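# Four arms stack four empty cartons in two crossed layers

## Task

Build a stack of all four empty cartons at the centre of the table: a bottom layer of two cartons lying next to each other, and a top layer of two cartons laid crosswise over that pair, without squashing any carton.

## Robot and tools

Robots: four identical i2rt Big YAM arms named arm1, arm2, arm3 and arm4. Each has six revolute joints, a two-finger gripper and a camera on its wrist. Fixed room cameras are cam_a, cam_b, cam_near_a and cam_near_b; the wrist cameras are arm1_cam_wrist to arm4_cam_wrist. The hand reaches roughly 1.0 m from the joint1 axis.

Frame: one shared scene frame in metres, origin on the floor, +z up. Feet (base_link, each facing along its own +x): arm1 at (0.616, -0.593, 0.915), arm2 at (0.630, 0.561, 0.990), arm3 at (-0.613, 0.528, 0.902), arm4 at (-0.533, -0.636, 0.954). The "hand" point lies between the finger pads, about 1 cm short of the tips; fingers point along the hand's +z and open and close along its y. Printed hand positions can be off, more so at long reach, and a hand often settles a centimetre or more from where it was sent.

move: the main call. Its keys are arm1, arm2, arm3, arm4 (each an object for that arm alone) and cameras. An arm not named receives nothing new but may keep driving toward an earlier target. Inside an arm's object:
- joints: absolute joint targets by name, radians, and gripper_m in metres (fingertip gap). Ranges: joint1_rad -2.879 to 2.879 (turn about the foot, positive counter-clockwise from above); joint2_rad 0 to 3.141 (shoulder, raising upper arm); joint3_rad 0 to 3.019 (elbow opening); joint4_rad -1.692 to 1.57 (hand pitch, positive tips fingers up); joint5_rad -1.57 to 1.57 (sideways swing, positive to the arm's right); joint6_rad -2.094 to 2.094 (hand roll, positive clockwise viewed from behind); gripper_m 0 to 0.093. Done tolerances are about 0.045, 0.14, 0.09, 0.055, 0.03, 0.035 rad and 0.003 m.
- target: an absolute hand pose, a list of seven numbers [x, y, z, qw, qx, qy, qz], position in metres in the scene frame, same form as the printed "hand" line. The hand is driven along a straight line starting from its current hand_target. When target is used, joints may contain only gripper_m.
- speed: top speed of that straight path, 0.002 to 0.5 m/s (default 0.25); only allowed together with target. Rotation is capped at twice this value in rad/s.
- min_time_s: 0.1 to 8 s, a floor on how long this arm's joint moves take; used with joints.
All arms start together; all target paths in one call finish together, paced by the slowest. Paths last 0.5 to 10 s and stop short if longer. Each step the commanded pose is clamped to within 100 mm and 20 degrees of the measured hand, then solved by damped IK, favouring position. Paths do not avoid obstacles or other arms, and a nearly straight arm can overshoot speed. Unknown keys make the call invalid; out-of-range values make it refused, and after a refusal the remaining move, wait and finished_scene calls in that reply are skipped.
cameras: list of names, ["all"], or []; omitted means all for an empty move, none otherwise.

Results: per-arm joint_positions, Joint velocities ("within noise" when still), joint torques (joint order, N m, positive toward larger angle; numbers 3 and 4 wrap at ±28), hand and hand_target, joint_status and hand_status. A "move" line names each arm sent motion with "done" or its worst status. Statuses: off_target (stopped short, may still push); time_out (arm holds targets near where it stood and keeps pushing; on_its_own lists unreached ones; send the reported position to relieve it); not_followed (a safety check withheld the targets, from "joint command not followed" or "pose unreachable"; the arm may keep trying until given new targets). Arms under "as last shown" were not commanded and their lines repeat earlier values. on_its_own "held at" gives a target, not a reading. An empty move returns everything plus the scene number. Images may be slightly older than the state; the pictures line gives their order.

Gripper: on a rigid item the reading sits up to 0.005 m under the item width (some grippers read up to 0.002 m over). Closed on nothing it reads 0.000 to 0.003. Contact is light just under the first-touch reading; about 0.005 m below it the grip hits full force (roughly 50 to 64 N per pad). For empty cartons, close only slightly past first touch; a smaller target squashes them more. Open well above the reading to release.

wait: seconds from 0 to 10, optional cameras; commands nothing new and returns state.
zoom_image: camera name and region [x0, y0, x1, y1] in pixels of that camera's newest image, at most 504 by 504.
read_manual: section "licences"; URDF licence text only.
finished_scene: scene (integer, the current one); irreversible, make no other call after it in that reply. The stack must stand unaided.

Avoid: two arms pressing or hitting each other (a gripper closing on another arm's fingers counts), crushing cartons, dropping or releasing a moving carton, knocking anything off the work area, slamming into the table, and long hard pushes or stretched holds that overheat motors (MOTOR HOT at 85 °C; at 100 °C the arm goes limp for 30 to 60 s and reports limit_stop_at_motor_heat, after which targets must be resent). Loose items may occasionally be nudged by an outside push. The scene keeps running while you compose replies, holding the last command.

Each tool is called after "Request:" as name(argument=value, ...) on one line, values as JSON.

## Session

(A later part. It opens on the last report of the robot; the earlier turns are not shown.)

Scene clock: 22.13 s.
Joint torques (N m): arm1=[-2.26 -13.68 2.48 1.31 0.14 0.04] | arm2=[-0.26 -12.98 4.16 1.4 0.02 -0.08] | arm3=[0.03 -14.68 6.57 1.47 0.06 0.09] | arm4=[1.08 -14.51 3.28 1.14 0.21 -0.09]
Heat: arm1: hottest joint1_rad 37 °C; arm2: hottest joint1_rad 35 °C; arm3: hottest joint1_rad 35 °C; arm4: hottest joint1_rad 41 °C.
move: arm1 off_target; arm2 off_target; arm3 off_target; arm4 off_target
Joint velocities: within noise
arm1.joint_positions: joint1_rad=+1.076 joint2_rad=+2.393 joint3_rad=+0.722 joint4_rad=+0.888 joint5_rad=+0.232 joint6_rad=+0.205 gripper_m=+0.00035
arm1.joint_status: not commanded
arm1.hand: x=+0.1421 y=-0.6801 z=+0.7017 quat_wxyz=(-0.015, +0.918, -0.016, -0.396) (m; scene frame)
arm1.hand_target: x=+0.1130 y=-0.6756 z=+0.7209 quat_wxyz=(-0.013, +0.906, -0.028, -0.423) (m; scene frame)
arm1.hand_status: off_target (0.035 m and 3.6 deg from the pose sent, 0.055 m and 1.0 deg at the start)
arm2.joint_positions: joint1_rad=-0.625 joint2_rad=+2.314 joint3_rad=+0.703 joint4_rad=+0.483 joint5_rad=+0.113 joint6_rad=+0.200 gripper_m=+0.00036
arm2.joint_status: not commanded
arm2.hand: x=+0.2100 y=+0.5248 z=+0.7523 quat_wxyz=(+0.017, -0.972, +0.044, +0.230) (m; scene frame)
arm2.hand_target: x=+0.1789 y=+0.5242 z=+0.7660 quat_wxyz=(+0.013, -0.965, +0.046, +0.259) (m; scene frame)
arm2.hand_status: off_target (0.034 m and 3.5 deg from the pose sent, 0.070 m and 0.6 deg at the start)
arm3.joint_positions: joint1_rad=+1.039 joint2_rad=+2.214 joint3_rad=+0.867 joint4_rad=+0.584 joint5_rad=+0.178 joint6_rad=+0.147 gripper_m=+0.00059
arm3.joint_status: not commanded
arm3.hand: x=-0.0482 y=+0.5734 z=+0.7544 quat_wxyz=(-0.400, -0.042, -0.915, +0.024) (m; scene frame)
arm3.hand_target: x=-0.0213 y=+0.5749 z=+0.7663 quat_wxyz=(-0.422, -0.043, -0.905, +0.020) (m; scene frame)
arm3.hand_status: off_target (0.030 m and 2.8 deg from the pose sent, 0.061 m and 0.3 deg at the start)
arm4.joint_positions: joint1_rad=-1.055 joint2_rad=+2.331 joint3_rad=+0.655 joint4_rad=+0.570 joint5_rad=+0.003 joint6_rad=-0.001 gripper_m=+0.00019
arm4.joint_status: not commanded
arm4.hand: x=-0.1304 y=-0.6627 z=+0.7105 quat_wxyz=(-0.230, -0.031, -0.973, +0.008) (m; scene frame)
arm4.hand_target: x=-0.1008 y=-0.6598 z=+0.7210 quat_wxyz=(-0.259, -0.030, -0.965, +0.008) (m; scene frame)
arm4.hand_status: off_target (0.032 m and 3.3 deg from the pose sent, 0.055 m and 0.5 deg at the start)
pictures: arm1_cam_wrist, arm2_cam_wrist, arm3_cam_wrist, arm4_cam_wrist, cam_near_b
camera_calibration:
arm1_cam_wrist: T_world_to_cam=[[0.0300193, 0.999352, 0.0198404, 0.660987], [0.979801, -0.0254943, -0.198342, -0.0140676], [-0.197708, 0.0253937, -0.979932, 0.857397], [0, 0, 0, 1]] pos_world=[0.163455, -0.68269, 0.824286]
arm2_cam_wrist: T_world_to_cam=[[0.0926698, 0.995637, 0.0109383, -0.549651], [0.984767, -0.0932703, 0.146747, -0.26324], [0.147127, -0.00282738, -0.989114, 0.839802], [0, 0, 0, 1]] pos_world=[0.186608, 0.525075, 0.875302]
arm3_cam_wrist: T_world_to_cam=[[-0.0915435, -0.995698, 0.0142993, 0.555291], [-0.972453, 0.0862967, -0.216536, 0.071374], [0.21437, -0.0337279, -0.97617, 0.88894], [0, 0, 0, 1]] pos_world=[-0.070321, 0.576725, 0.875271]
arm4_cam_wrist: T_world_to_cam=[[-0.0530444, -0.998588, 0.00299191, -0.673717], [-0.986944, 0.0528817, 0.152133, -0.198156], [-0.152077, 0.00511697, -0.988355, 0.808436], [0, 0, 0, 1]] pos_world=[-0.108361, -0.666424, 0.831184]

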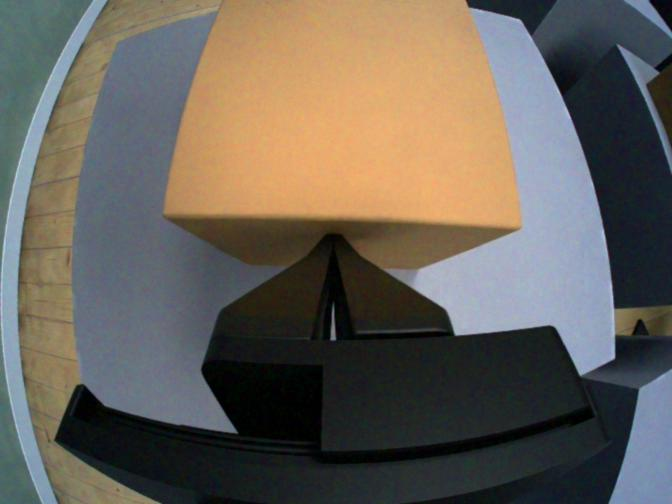

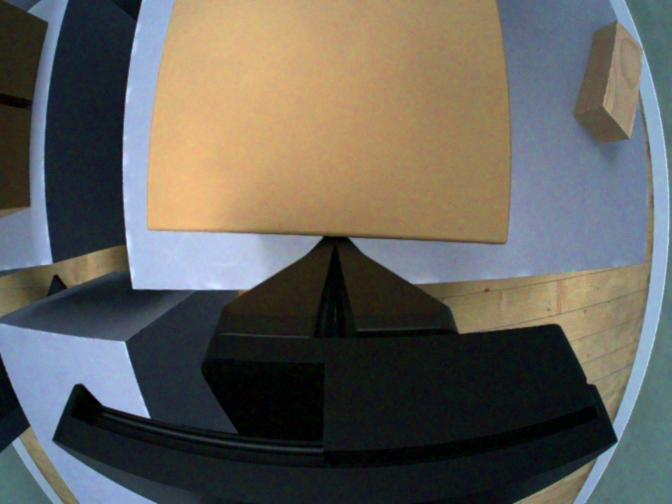

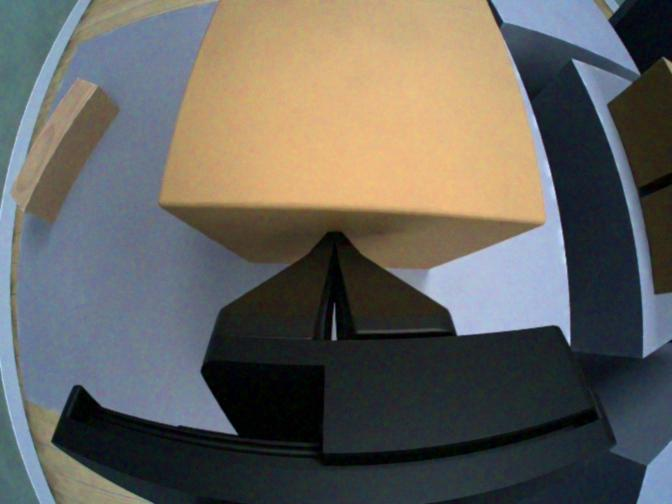

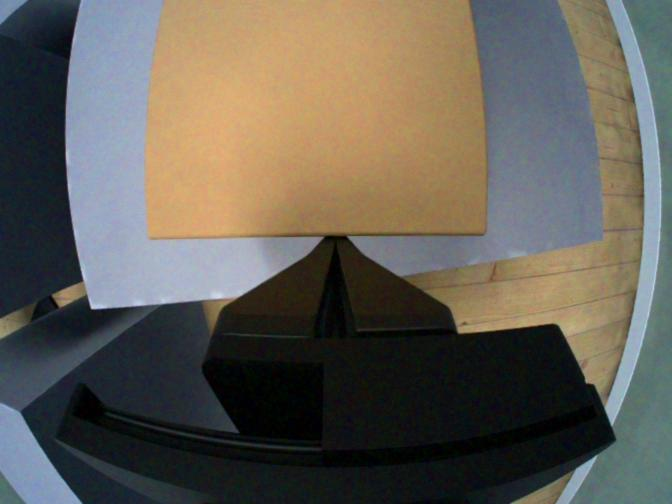

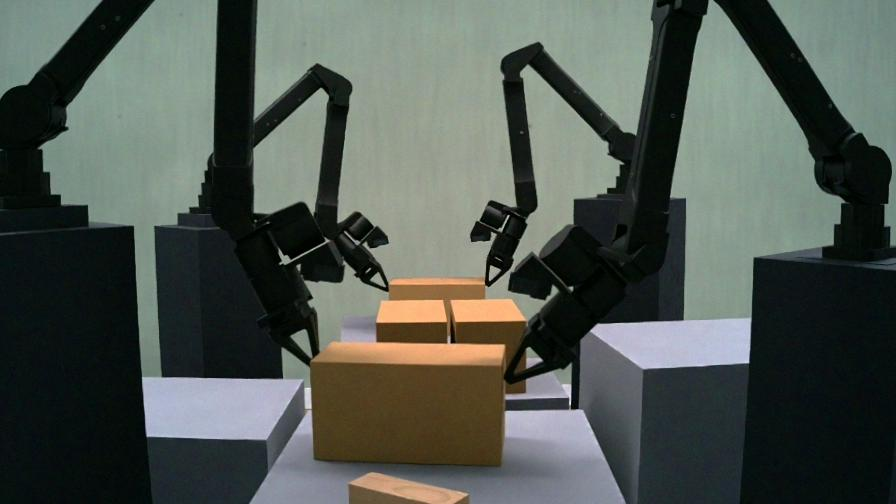

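Request:
move(arm1={"target": [0.102, -0.675, 0.80, -0.01291, 0.9059, -0.02768, -0.4224], "speed": 0.06}, arm2={"target": [0.168, 0.525, 0.845, -0.01242, 0.9648, -0.04634, -0.2585], "speed": 0.06}, arm3={"target": [-0.01, 0.575, 0.845, 0.4221, 0.04348, 0.9053, -0.02028], "speed": 0.06}, arm4={"target": [-0.09, -0.661, 0.80, 0.2587, 0.0295, 0.9654, -0.0079], "speed": 0.06}, cameras=["arm1_cam_wrist", "arm2_cam_wrist", "arm3_cam_wrist", "arm4_cam_wrist", "cam_near_b","cam_near_a"])

Scene clock: 25.17 s.
Joint torques (N m): arm1=[-2.32 -14.92 3.55 2.14 0.22 0.04] | arm2=[-0.62 -13.27 5.18 2.33 0.22 -0.14] | arm3=[-0.21 -18.61 7.02 2.22 0.33 0.08] | arm4=[0.91 -15.15 4.94 2.11 0.15 -0.1]
Heat: arm1: hottest joint1_rad 37 °C; arm2: hottest joint1_rad 35 °C; arm3: hottest joint1_rad 35 °C; arm4: hottest joint1_rad 41 °C.
move: arm1 off_target; arm2 off_target; arm3 off_target; arm4 off_target
Joint velocities: within noise
arm1.joint_positions: joint1_rad=+1.069 joint2_rad=+2.155 joint3_rad=+0.661 joint4_rad=+0.666 joint5_rad=+0.224 joint6_rad=+0.199 gripper_m=+0.00035
arm1.joint_status: not commanded
arm1.hand: x=+0.1405 y=-0.6785 z=+0.7635 quat_wxyz=(-0.019, +0.927, -0.013, -0.375) (m; scene frame)
arm1.hand_target: x=+0.1040 y=-0.6743 z=+0.8004 quat_wxyz=(-0.014, +0.906, -0.027, -0.422) (m; scene frame)
arm1.hand_status: off_target (0.053 m and 6.2 deg from the pose sent, 0.106 m and 3.6 deg at the start)
arm2.joint_positions: joint1_rad=-0.625 joint2_rad=+2.080 joint3_rad=+0.668 joint4_rad=+0.253 joint5_rad=+0.105 joint6_rad=+0.198 gripper_m=+0.00036
arm2.joint_status: not commanded
arm2.hand: x=+0.2045 y=+0.5227 z=+0.8182 quat_wxyz=(+0.016, -0.976, +0.042, +0.214) (m; scene frame)
arm2.hand_target: x=+0.1692 y=+0.5253 z=+0.8455 quat_wxyz=(+0.013, -0.965, +0.047, +0.259) (m; scene frame)
arm2.hand_status: off_target (0.045 m and 5.3 deg from the pose sent, 0.102 m and 3.5 deg at the start)
arm3.joint_positions: joint1_rad=+1.039 joint2_rad=+2.058 joint3_rad=+0.862 joint4_rad=+0.371 joint5_rad=+0.171 joint6_rad=+0.147 gripper_m=+0.00059
arm3.joint_status: not commanded
arm3.hand: x=-0.0481 y=+0.5743 z=+0.8016 quat_wxyz=(-0.372, -0.038, -0.927, +0.026) (m; scene frame)
arm3.hand_target: x=-0.0125 y=+0.5747 z=+0.8462 quat_wxyz=(-0.422, -0.043, -0.905, +0.021) (m; scene frame)
arm3.hand_status: off_target (0.058 m and 6.3 deg from the pose sent, 0.098 m and 2.8 deg at the start)
arm4.joint_positions: joint1_rad=-1.055 joint2_rad=+2.074 joint3_rad=+0.603 joint4_rad=+0.322 joint5_rad=+0.004 joint6_rad=-0.001 gripper_m=+0.00019
arm4.joint_status: not commanded
arm4.hand: x=-0.1294 y=-0.6630 z=+0.7772 quat_wxyz=(-0.210, -0.031, -0.977, +0.008) (m; scene frame)
arm4.hand_target: x=-0.0914 y=-0.6608 z=+0.8011 quat_wxyz=(-0.259, -0.029, -0.966, +0.007) (m; scene frame)
arm4.hand_status: off_target (0.046 m and 5.8 deg from the pose sent, 0.098 m and 3.3 deg at the start)
pictures: arm1_cam_wrist, arm2_cam_wrist, arm3_cam_wrist, arm4_cam_wrist, cam_near_a, cam_near_b
camera_calibration:
arm1_cam_wrist: T_world_to_cam=[[0.026128, 0.999168, 0.0313196, 0.649844], [0.987886, -0.0210135, -0.153754, -0.032285], [-0.152967, 0.0349574, -0.987613, 0.923717], [0, 0, 0, 1]] pos_world=[0.156213, -0.682272, 0.886958]
arm2_cam_wrist: T_world_to_cam=[[0.0873389, 0.996106, 0.0120446, -0.547836], [0.979945, -0.0880832, 0.178743, -0.295597], [0.179108, -0.00380813, -0.983822, 0.895564], [0, 0, 0, 1]] pos_world=[0.177114, 0.523076, 0.940509]
arm3_cam_wrist: T_world_to_cam=[[-0.0856338, -0.996053, 0.0233406, 0.548786], [-0.984274, 0.0809417, -0.157014, 0.0363287], [0.154506, -0.0364192, -0.98732, 0.942607], [0, 0, 0, 1]] pos_world=[-0.062886, 0.578009, 0.923551]
arm4_cam_wrist: T_world_to_cam=[[-0.0533094, -0.998572, 0.00356627, -0.674717], [-0.979685, 0.0529919, 0.193414, -0.238318], [-0.193326, 0.00681695, -0.981111, 0.86477], [0, 0, 0, 1]] pos_world=[-0.102262, -0.667019, 0.896935]

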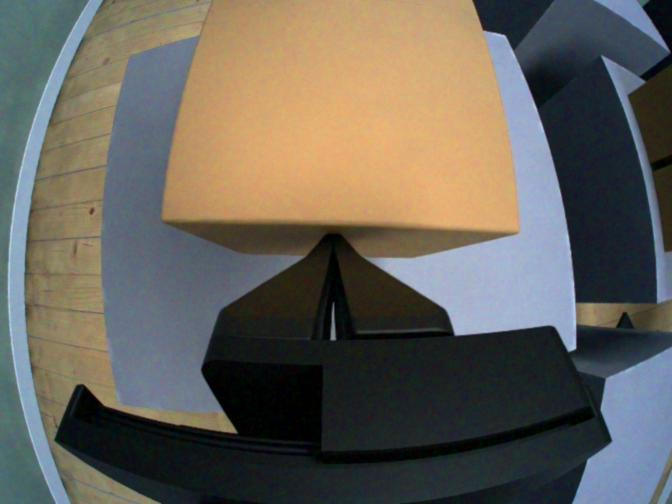

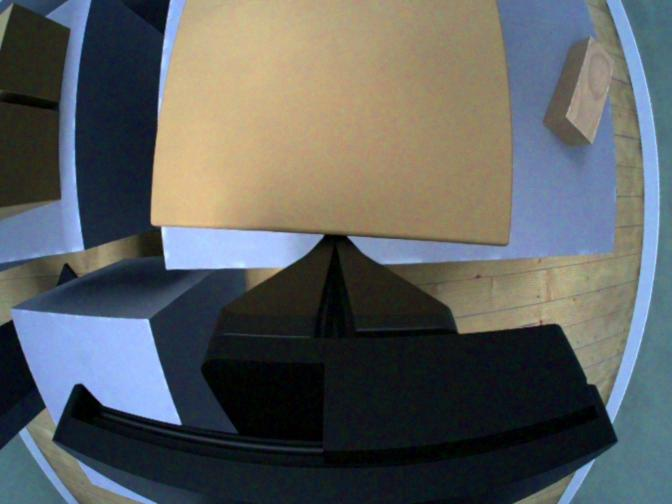

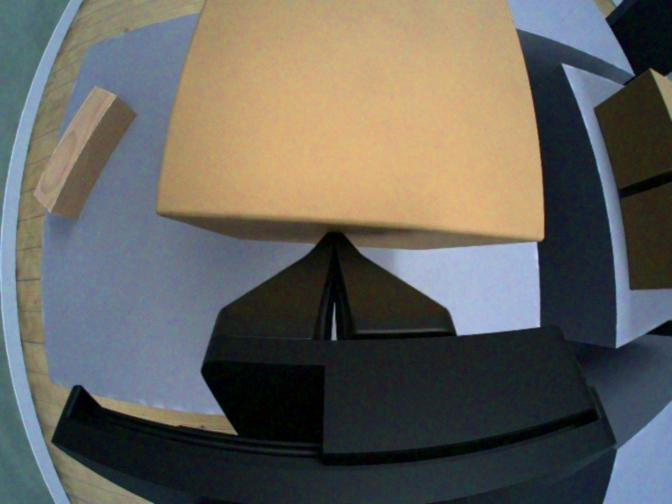

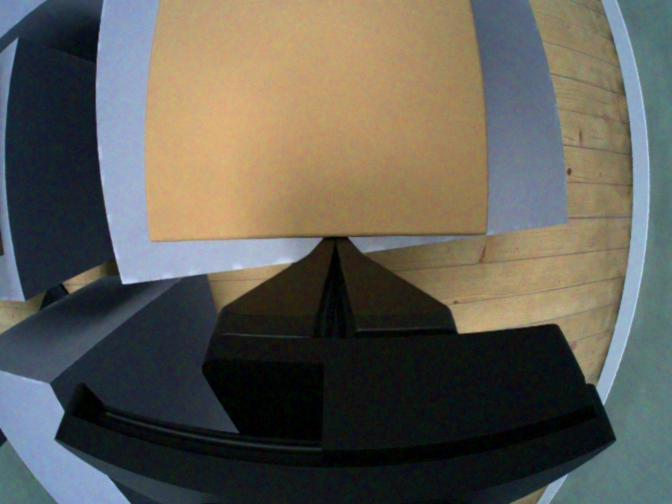

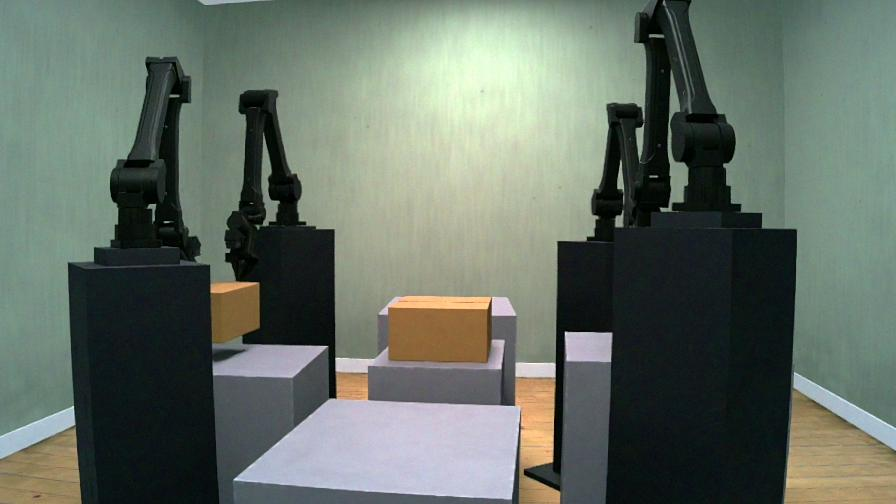

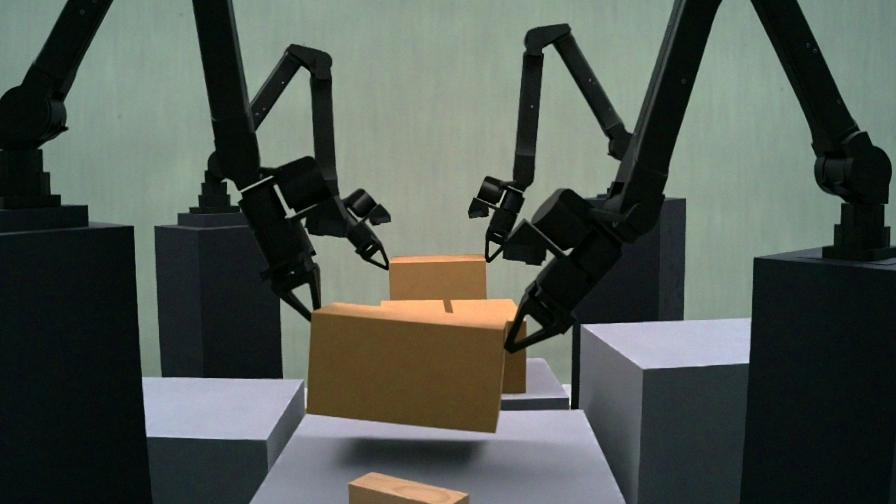

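Request:
move(arm1={"target": [0.094, -0.674, 0.96, -0.01291, 0.9059, -0.02768, -0.4224], "speed": 0.07}, arm2={"target": [0.160, 0.526, 0.965, -0.01242, 0.9648, -0.04634, -0.2585], "speed": 0.06}, arm3={"target": [-0.002, 0.575, 0.985, 0.4221, 0.04348, 0.9053, -0.02028], "speed": 0.06}, arm4={"target": [-0.082, -0.662, 0.945, 0.2587, 0.0295, 0.9654, -0.0079], "speed": 0.07}, cameras=["arm1_cam_wrist", "arm3_cam_wrist", "cam_near_b","cam_near_a"])

Scene clock: 29.13 s.
Joint torques (N m): arm1=[-2.02 -11.22 9.92 1.73 0.2 0.04] | arm2=[-0.73 -10.75 11.18 2.15 0.22 -0.14] | arm3=[-0.26 -15.27 12.57 1.91 0.33 0.07] | arm4=[0.91 -11.63 13.11 1.52 0.13 -0.11]
Heat: arm1: hottest joint1_rad 37 °C; arm2: hottest joint1_rad 35 °C; arm3: hottest joint3_rad 36 °C; arm4: hottest joint1_rad 41 °C.
move: arm1 off_target; arm2 off_target; arm3 off_target; arm4 off_target
Joint velocities: within noise
arm1.joint_positions: joint1_rad=+1.059 joint2_rad=+1.634 joint3_rad=+0.624 joint4_rad=+0.170 joint5_rad=+0.220 joint6_rad=+0.194 gripper_m=+0.00035
arm1.joint_status: not commanded
arm1.hand: x=+0.1414 y=-0.6738 z=+0.9145 quat_wxyz=(-0.022, +0.929, -0.014, -0.369) (m; scene frame)
arm1.hand_target: x=+0.0986 y=-0.6728 z=+0.9622 quat_wxyz=(-0.014, +0.906, -0.028, -0.423) (m; scene frame)
arm1.hand_status: off_target (0.066 m and 6.9 deg from the pose sent, 0.202 m and 6.2 deg at the start)
arm2.joint_positions: joint1_rad=-0.625 joint2_rad=+1.704 joint3_rad=+0.655 joint4_rad=-0.123 joint5_rad=+0.104 joint6_rad=+0.193 gripper_m=+0.00036
arm2.joint_status: not commanded
arm2.hand: x=+0.2050 y=+0.5227 z=+0.9314 quat_wxyz=(+0.017, -0.977, +0.039, +0.207) (m; scene frame)
arm2.hand_target: x=+0.1628 y=+0.5265 z=+0.9669 quat_wxyz=(+0.013, -0.965, +0.046, +0.259) (m; scene frame)
arm2.hand_status: off_target (0.056 m and 6.2 deg from the pose sent, 0.153 m and 5.3 deg at the start)
arm3.joint_positions: joint1_rad=+1.039 joint2_rad=+1.719 joint3_rad=+0.877 joint4_rad=-0.002 joint5_rad=+0.171 joint6_rad=+0.147 gripper_m=+0.00059
arm3.joint_status: not commanded
arm3.hand: x=-0.0517 y=+0.5735 z=+0.9305 quat_wxyz=(-0.364, -0.037, -0.930, +0.027) (m; scene frame)
arm3.hand_target: x=-0.0083 y=+0.5743 z=+0.9878 quat_wxyz=(-0.422, -0.043, -0.905, +0.021) (m; scene frame)
arm3.hand_status: off_target (0.074 m and 7.4 deg from the pose sent, 0.189 m and 6.3 deg at the start)
arm4.joint_positions: joint1_rad=-1.055 joint2_rad=+1.586 joint3_rad=+0.582 joint4_rad=-0.158 joint5_rad=+0.004 joint6_rad=-0.001 gripper_m=+0.00019
arm4.joint_status: not commanded
arm4.hand: x=-0.1342 y=-0.6630 z=+0.9124 quat_wxyz=(-0.204, -0.031, -0.979, +0.008) (m; scene frame)
arm4.hand_target: x=-0.0859 y=-0.6617 z=+0.9480 quat_wxyz=(-0.259, -0.029, -0.965, +0.007) (m; scene frame)
arm4.hand_status: off_target (0.062 m and 6.5 deg from the pose sent, 0.174 m and 5.7 deg at the start)
pictures: arm1_cam_wrist, arm3_cam_wrist, cam_near_a, cam_near_b
camera_calibration:
arm1_cam_wrist: T_world_to_cam=[[0.0298955, 0.998954, 0.0346003, 0.636696], [0.989531, -0.0246885, -0.142191, -0.0231314], [-0.141188, 0.038489, -0.989234, 1.07497], [0, 0, 0, 1]] pos_world=[0.155628, -0.677975, 1.03808]
arm3_cam_wrist: T_world_to_cam=[[-0.0845046, -0.996059, 0.0269467, 0.541338], [-0.987131, 0.0800012, -0.138466, 0.03627], [0.135764, -0.0383009, -0.990001, 1.07307], [0, 0, 0, 1]] pos_world=[-0.0641361, 0.577402, 1.05278]

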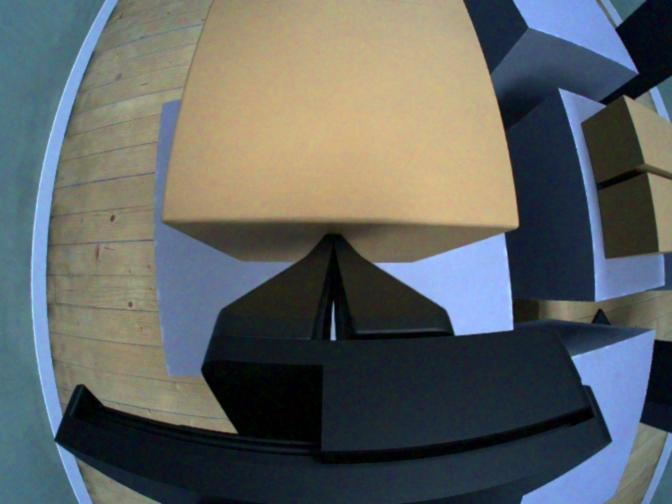

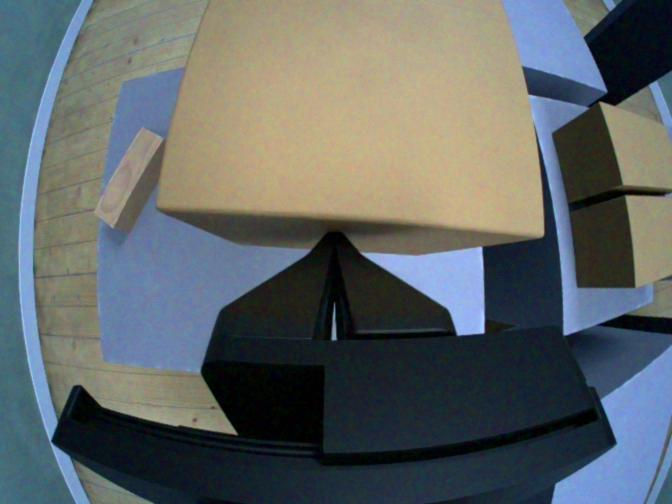

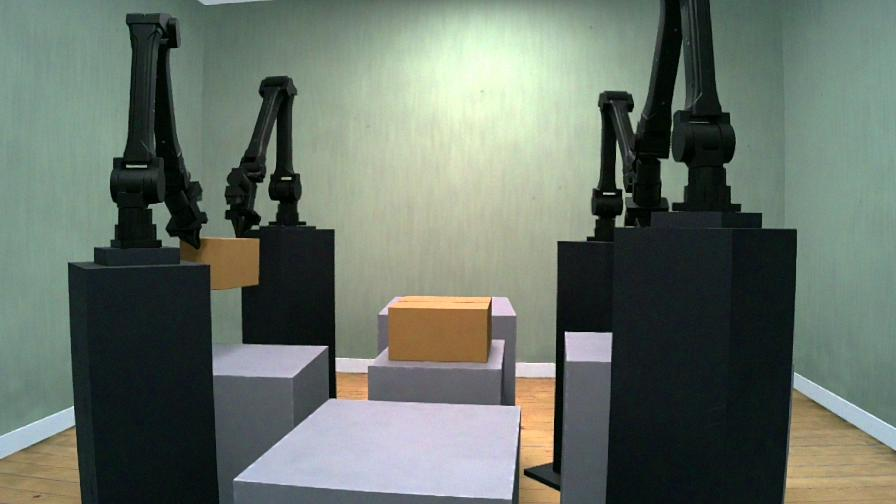

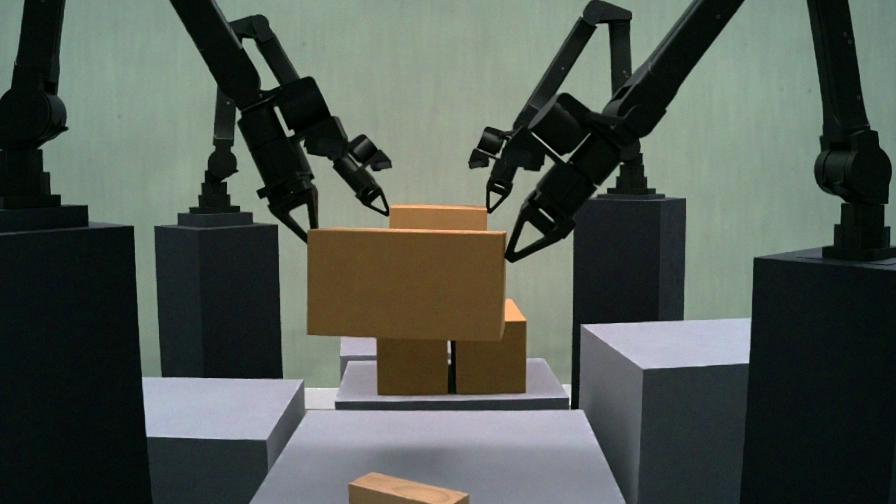

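Request:
move(arm1={"target": [0.086, -0.055, 0.97, 0, 0.9063, 0, -0.4226], "speed": 0.1}, arm4={"target": [-0.098, -0.055, 0.95, 0.2588, 0, 0.9659, 0], "speed": 0.1}, cameras=["arm1_cam_wrist", "arm4_cam_wrist", "cam_near_b","cam_near_a"])

Scene clock: 37.43 s.
Joint torques (N m): arm1=[3.55 -16.21 12.59 1.37 -1.27 0.04] | arm2=[-0.5 -11.05 11.18 1.85 0.22 -0.12] | arm3=[-0.32 -15.15 12.67 1.91 0.34 0.07] | arm4=[-2.84 -20.01 16.92 1.22 1.62 -0.09]
Heat: arm1: hottest joint3_rad 39 °C; arm2: hottest joint1_rad 35 °C; arm3: hottest joint3_rad 41 °C; arm4: hottest joint1_rad 41 °C.
move: arm1 off_target; arm4 off_target
Joint velocities: within noise
arm1.joint_positions: joint1_rad=-0.167 joint2_rad=+2.130 joint3_rad=+1.558 joint4_rad=-0.465 joint5_rad=-0.637 joint6_rad=-0.709 gripper_m=+0.00035
arm1.joint_status: not commanded
arm1.hand: x=+0.1333 y=-0.0618 z=+0.9386 quat_wxyz=(+0.015, +0.919, -0.041, -0.392) (m; scene frame)
arm1.hand_target: x=+0.0894 y=-0.0597 z=+0.9715 quat_wxyz=(+0.000, +0.906, +0.000, -0.423) (m; scene frame)
arm1.hand_status: off_target (0.057 m and 6.3 deg from the pose sent, 0.624 m and 7.2 deg at the start)
arm2, arm3: as last shown
arm2.hand_target: x=+0.1627 y=+0.5265 z=+0.9669 quat_wxyz=(+0.013, -0.965, +0.046, +0.259) (m; scene frame)
arm4.joint_positions: joint1_rad=+0.086 joint2_rad=+2.211 joint3_rad=+1.688 joint4_rad=-0.844 joint5_rad=+0.411 joint6_rad=+0.960 gripper_m=+0.00019
arm4.joint_status: not commanded
arm4.hand: x=-0.1479 y=-0.0706 z=+0.9293 quat_wxyz=(-0.226, +0.035, -0.973, +0.021) (m; scene frame)
arm4.hand_target: x=-0.1006 y=-0.0599 z=+0.9520 quat_wxyz=(-0.259, +0.000, -0.966, +0.000) (m; scene frame)
arm4.hand_status: off_target (0.056 m and 6.1 deg from the pose sent, 0.610 m and 7.5 deg at the start)
pictures: arm1_cam_wrist, arm4_cam_wrist, cam_near_a, cam_near_b
camera_calibration:
arm1_cam_wrist: T_world_to_cam=[[0.052186, 0.99719, -0.0537536, 0.104683], [0.980021, -0.0614839, -0.189155, 0.0465337], [-0.191928, -0.0428084, -0.980475, 1.06773], [0, 0, 0, 1]] pos_world=[0.153859, -0.0558206, 1.06131]
arm4_cam_wrist: T_world_to_cam=[[0.0706334, -0.995781, 0.0585774, -0.117211], [-0.984684, -0.0602214, 0.163617, -0.298343], [-0.159399, -0.069237, -0.984783, 1.00941], [0, 0, 0, 1]] pos_world=[-0.124596, -0.0647944, 1.04973]

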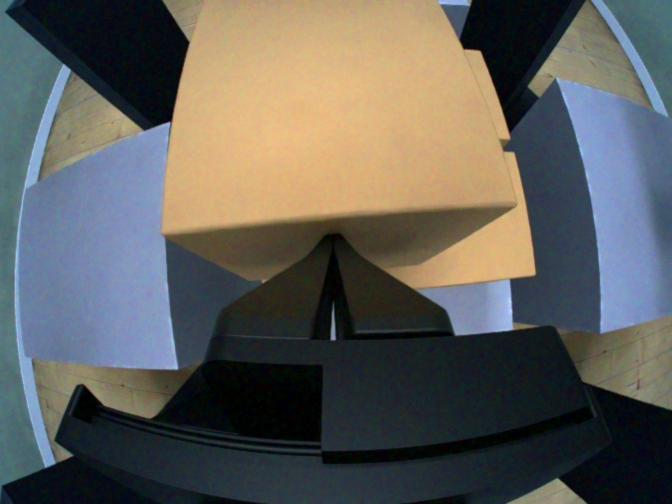

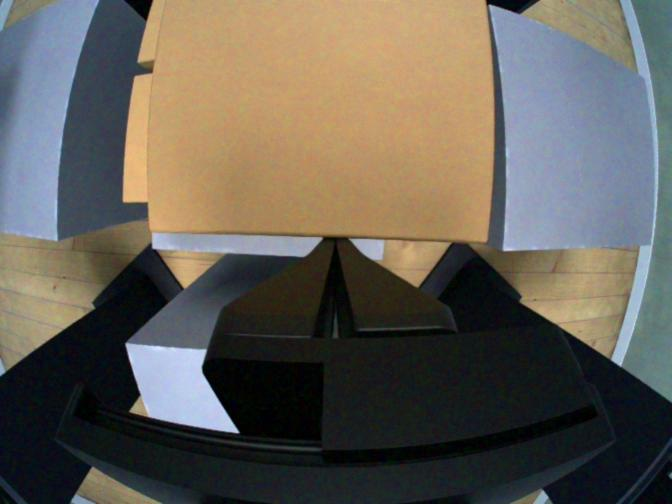

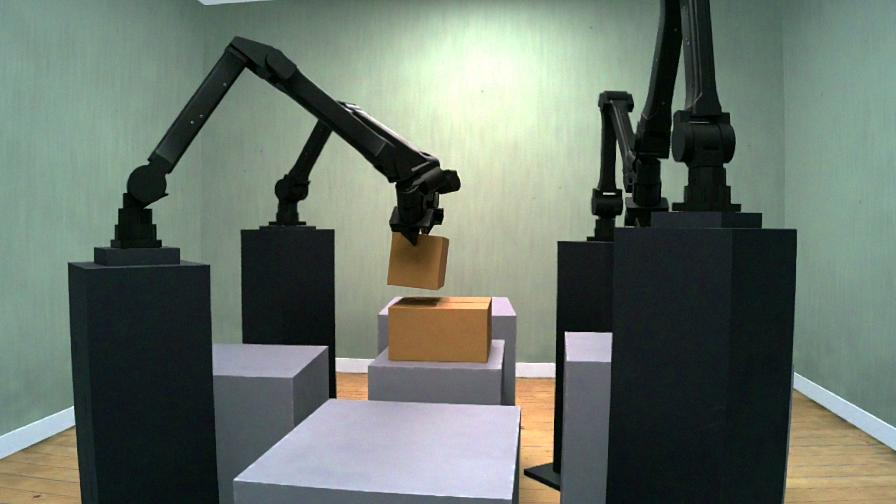

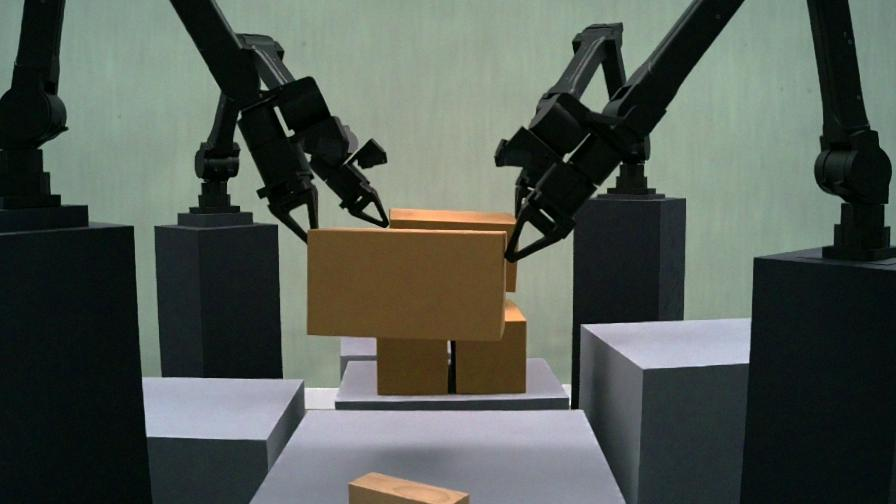

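Request:
move(arm1={"target": [0.088, -0.078, 0.912, 0, 0.9063, 0, -0.4226], "speed": 0.06}, arm4={"target": [-0.098, -0.072, 0.900, 0.2588, 0, 0.9659, 0], "speed": 0.06}, cameras=["arm1_cam_wrist", "arm4_cam_wrist", "cam_near_b","cam_near_a"])

Scene clock: 41.17 s.
Joint torques (N m): arm1=[5.19 -17.08 7.49 2.93 -1.12 0.15] | arm2=[-0.85 -10.99 11.08 1.8 0.26 -0.09] | arm3=[-0.32 -15.27 12.66 1.91 0.33 0.07] | arm4=[-4.31 -20.31 9.99 2 1.67 -0.21]
Heat: arm1: hottest joint3_rad 40 °C; arm2: hottest joint1_rad 35 °C; arm3: hottest joint3_rad 43 °C; arm4: hottest joint1_rad 41 °C.
move: arm1 off_target; arm4 off_target
Joint velocities: within noise
arm1.joint_positions: joint1_rad=-0.169 joint2_rad=+2.187 joint3_rad=+1.525 joint4_rad=-0.353 joint5_rad=-0.632 joint6_rad=-0.706 gripper_m=+0.00035
arm1.joint_status: not commanded
arm1.hand: x=+0.1342 y=-0.0601 z=+0.8982 quat_wxyz=(+0.004, +0.917, -0.040, -0.397) (m; scene frame)
arm1.hand_target: x=+0.0905 y=-0.0806 z=+0.9128 quat_wxyz=(+0.001, +0.906, +0.000, -0.423) (m; scene frame)
arm1.hand_status: off_target (0.051 m and 5.6 deg from the pose sent, 0.055 m and 6.3 deg at the start)
arm2, arm3: as last shown
arm4.joint_positions: joint1_rad=+0.094 joint2_rad=+2.248 joint3_rad=+1.688 joint4_rad=-0.742 joint5_rad=+0.406 joint6_rad=+0.961 gripper_m=+0.00019
arm4.joint_status: not commanded
arm4.hand: x=-0.1452 y=-0.0518 z=+0.9099 quat_wxyz=(-0.240, +0.033, -0.970, -0.009) (m; scene frame)
arm4.hand_target: x=-0.1007 y=-0.0745 z=+0.9010 quat_wxyz=(-0.258, +0.000, -0.966, +0.001) (m; scene frame)
arm4.hand_status: off_target (0.052 m and 4.5 deg from the pose sent, 0.058 m and 6.1 deg at the start)
pictures: arm1_cam_wrist, arm4_cam_wrist, cam_near_a, cam_near_b
camera_calibration:
arm1_cam_wrist: T_world_to_cam=[[0.0577325, 0.997753, -0.0340123, 0.0822864], [0.977698, -0.0633973, -0.20022, 0.048222], [-0.201926, -0.0216945, -0.97916, 1.02979], [0, 0, 0, 1]] pos_world=[0.156045, -0.0567034, 1.02079]
arm4_cam_wrist: T_world_to_cam=[[0.0787377, -0.996895, 0.000235874, -0.0433951], [-0.987983, -0.0780021, 0.133439, -0.265227], [-0.133007, -0.0107397, -0.991057, 1.00454], [0, 0, 0, 1]] pos_world=[-0.125013, -0.0531602, 1.03096]

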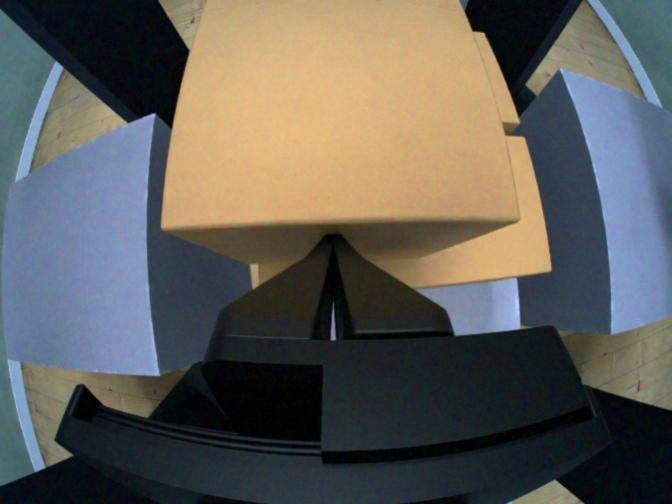

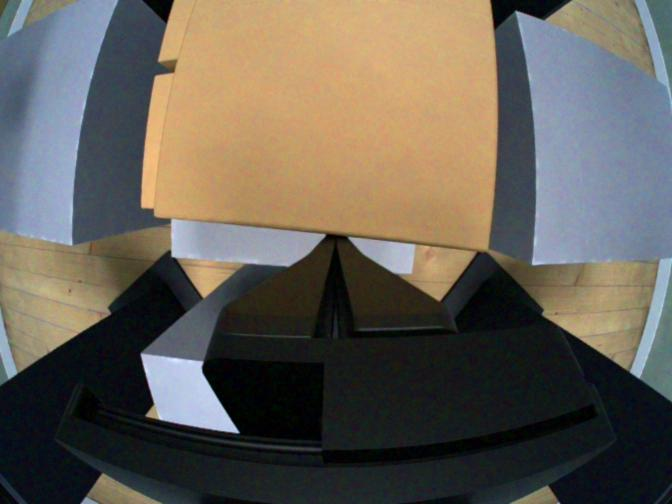

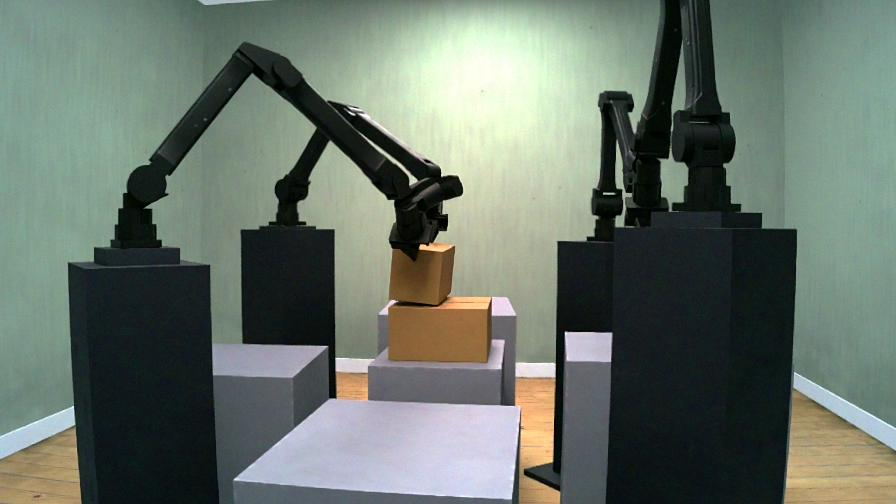

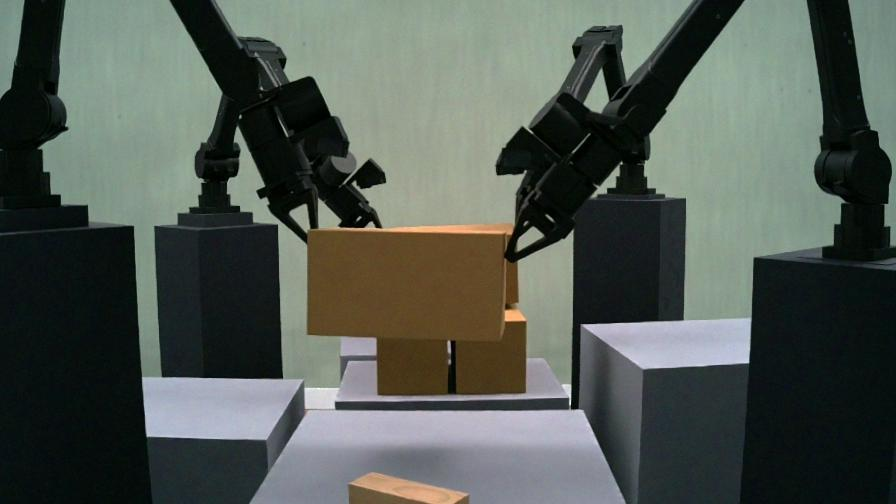

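Request:
move(arm1={"target": [0.088, -0.100, 0.920, 0, 0.9063, 0, -0.4226], "speed": 0.05}, arm4={"target": [-0.098, -0.102, 0.893, 0.2588, 0, 0.9659, 0], "speed": 0.05}, cameras=["arm1_cam_wrist", "arm4_cam_wrist", "cam_near_b","cam_near_a"])

Scene clock: 43.17 s.
Joint torques (N m): arm1=[5.71 -19.72 6.39 2.4 -0.77 0.15] | arm2=[-0.62 -11.69 11.14 1.98 0.2 -0.14] | arm3=[-0.38 -15.21 12.67 1.91 0.34 0.08] | arm4=[-5.48 -22.18 8.29 1.65 1.22 -0.27]
Heat: arm1: hottest joint3_rad 40 °C; arm2: hottest joint1_rad 35 °C; arm3: hottest joint3_rad 44 °C; arm4: hottest joint1_rad 41 °C.
move: arm1 off_target; arm4 off_target
Joint velocities: within noise
arm1.joint_positions: joint1_rad=-0.153 joint2_rad=+2.180 joint3_rad=+1.471 joint4_rad=-0.303 joint5_rad=-0.630 joint6_rad=-0.684 gripper_m=+0.00035
arm1.joint_status: not commanded
arm1.hand: x=+0.1335 y=-0.0781 z=+0.8860 quat_wxyz=(+0.011, +0.917, -0.043, -0.397) (m; scene frame)
arm1.hand_target: x=+0.0903 y=-0.1017 z=+0.9198 quat_wxyz=(+0.001, +0.906, +0.000, -0.423) (m; scene frame)
arm1.hand_status: off_target (0.061 m and 6.0 deg from the pose sent, 0.065 m and 5.6 deg at the start)
arm2, arm3: as last shown
arm4.joint_positions: joint1_rad=+0.083 joint2_rad=+2.237 joint3_rad=+1.594 joint4_rad=-0.657 joint5_rad=+0.412 joint6_rad=+0.941 gripper_m=+0.00019
arm4.joint_status: not commanded
arm4.hand: x=-0.1477 y=-0.0743 z=+0.8874 quat_wxyz=(-0.243, +0.037, -0.969, -0.004) (m; scene frame)
arm4.hand_target: x=-0.1007 y=-0.1035 z=+0.8932 quat_wxyz=(-0.259, +0.000, -0.966, +0.001) (m; scene frame)
arm4.hand_status: off_target (0.057 m and 4.6 deg from the pose sent, 0.071 m and 4.5 deg at the start)
pictures: arm1_cam_wrist, arm4_cam_wrist, cam_near_a, cam_near_b
camera_calibration:
arm1_cam_wrist: T_world_to_cam=[[0.0582241, 0.997166, -0.0476501, 0.11182], [0.977628, -0.0666172, -0.199514, 0.0444545], [-0.202123, -0.0349675, -0.978736, 1.01579], [0, 0, 0, 1]] pos_world=[0.155345, -0.0730221, 1.00839]
arm4_cam_wrist: T_world_to_cam=[[0.0837689, -0.996421, 0.0112702, -0.0746379], [-0.988478, -0.0816596, 0.127449, -0.261525], [-0.126072, -0.0218166, -0.991781, 0.982578], [0, 0, 0, 1]] pos_world=[-0.128384, -0.0742904, 1.00868]

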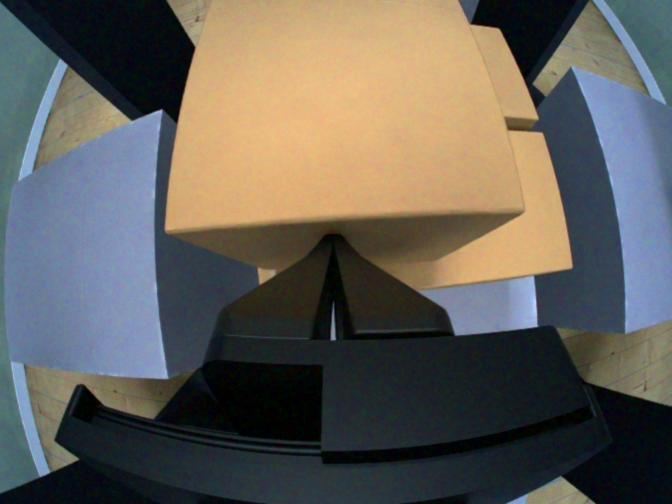

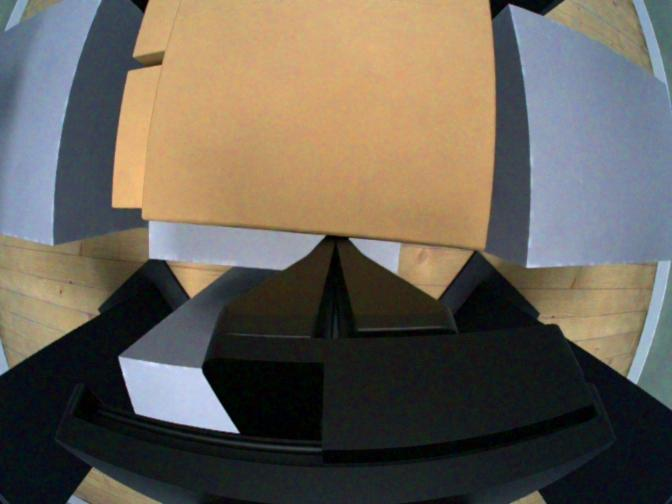

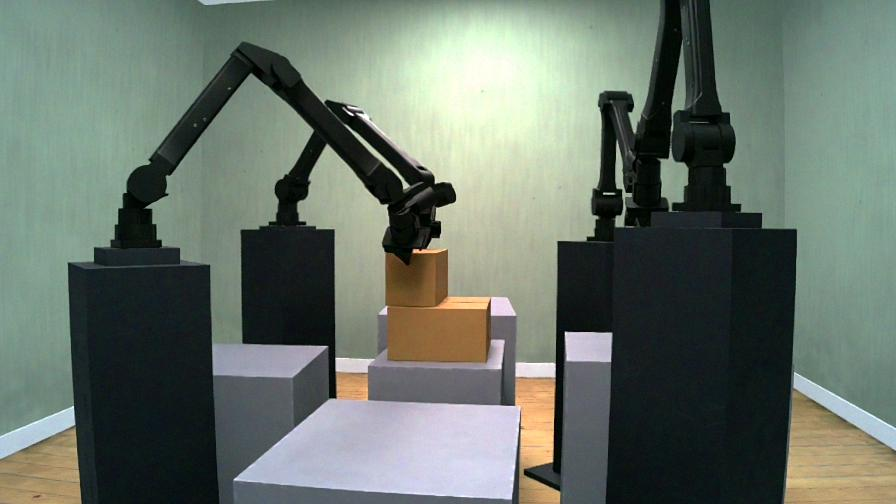

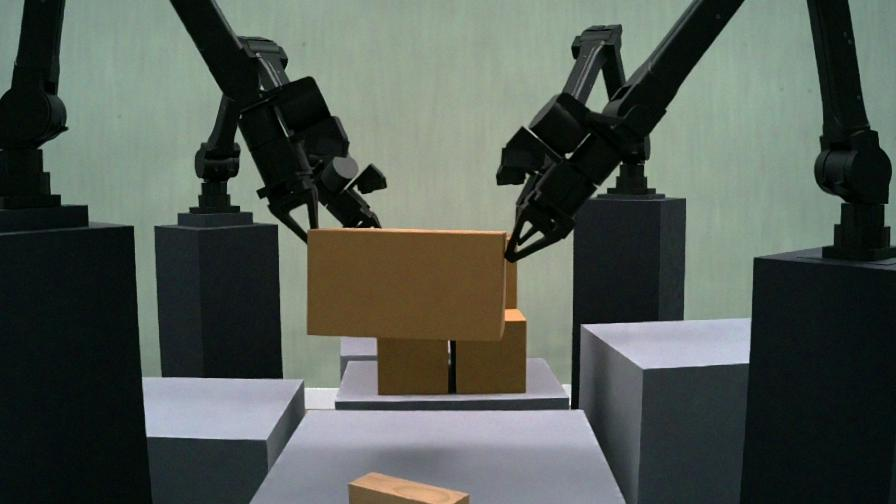

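Request:
move(arm1={"target": [0.088, -0.118, 0.944, 0, 0.9063, 0, -0.4226], "speed": 0.05}, arm4={"target": [-0.098, -0.122, 0.912, 0.2588, 0, 0.9659, 0], "speed": 0.05}, cameras=["arm1_cam_wrist", "cam_near_b","cam_near_a"])

Scene clock: 45.07 s.
Joint torques (N m): arm1=[5.83 -19.14 6.79 1.96 -0.88 0.14] | arm2=[-0.91 -10.87 11.03 1.83 0.18 -0.13] | arm3=[-0.32 -15.15 12.68 1.89 0.34 0.07] | arm4=[-5.25 -22.77 8.8 1.76 1.3 -0.28]
Heat: arm1: hottest joint3_rad 40 °C; arm2: hottest joint3_rad 36 °C; arm3: hottest joint3_rad 44 °C; arm4: hottest joint1_rad 41 °C.
move: arm1 off_target; arm4 off_target
Joint velocities: within noise
arm1.joint_positions: joint1_rad=-0.137 joint2_rad=+2.113 joint3_rad=+1.421 joint4_rad=-0.301 joint5_rad=-0.616 joint6_rad=-0.666 gripper_m=+0.00035
arm1.joint_status: not commanded
arm1.hand: x=+0.1330 y=-0.0930 z=+0.9097 quat_wxyz=(+0.005, +0.917, -0.043, -0.398) (m; scene frame)
arm1.hand_target: x=+0.0905 y=-0.1194 z=+0.9436 quat_wxyz=(+0.001, +0.906, +0.000, -0.423) (m; scene frame)
arm1.hand_status: off_target (0.062 m and 5.8 deg from the pose sent, 0.084 m and 6.0 deg at the start)
arm2, arm3: as last shown
arm4.joint_positions: joint1_rad=+0.061 joint2_rad=+2.186 joint3_rad=+1.520 joint4_rad=-0.654 joint5_rad=+0.405 joint6_rad=+0.923 gripper_m=+0.00019
arm4.joint_status: not commanded
arm4.hand: x=-0.1478 y=-0.1026 z=+0.8930 quat_wxyz=(-0.235, +0.037, -0.971, +0.007) (m; scene frame)
arm4.hand_target: x=-0.1003 y=-0.1240 z=+0.9120 quat_wxyz=(-0.259, +0.000, -0.966, +0.001) (m; scene frame)
arm4.hand_status: off_target (0.057 m and 5.2 deg from the pose sent, 0.073 m and 4.6 deg at the start)
pictures: arm1_cam_wrist, cam_near_a, cam_near_b
camera_calibration:
arm1_cam_wrist: T_world_to_cam=[[0.06223, 0.997343, -0.0378755, 0.118425], [0.977029, -0.0686244, -0.201755, 0.050646], [-0.203818, -0.0244502, -0.978703, 1.03962], [0, 0, 0, 1]] pos_world=[0.155042, -0.0892154, 1.03219]

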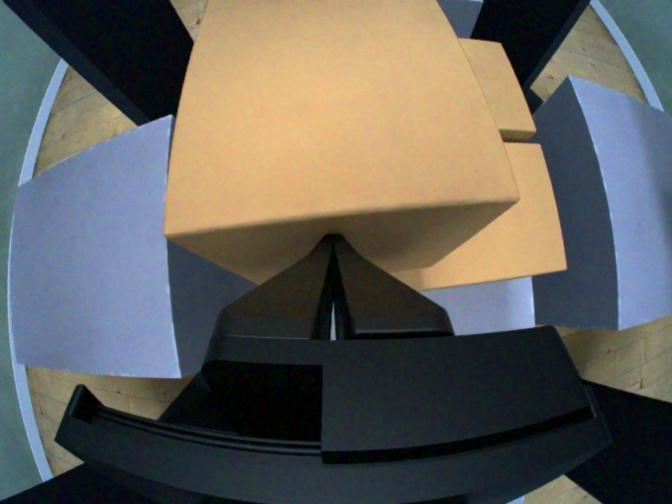

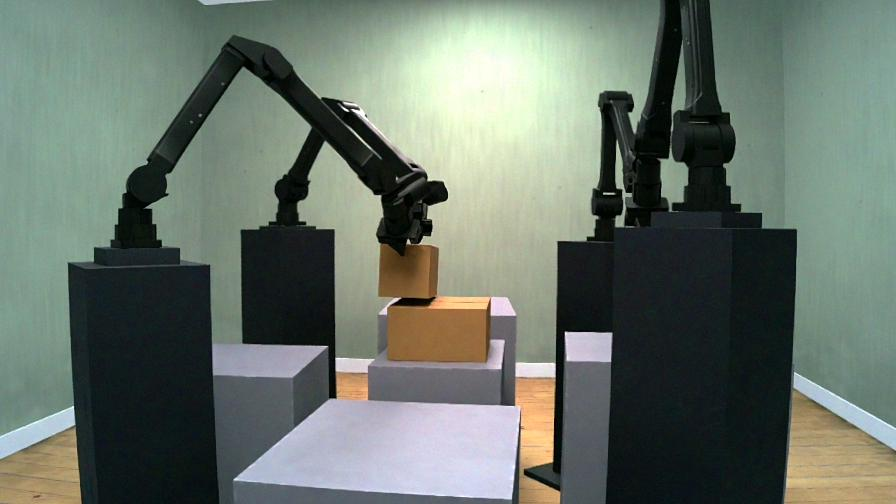

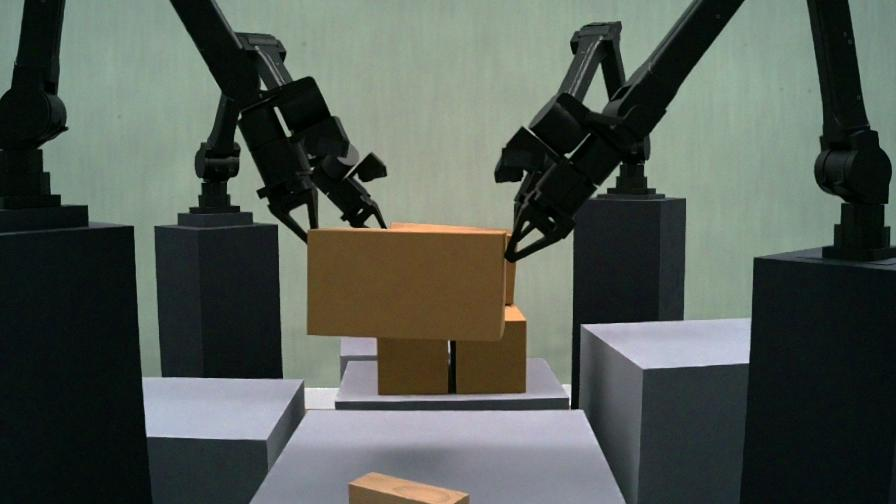

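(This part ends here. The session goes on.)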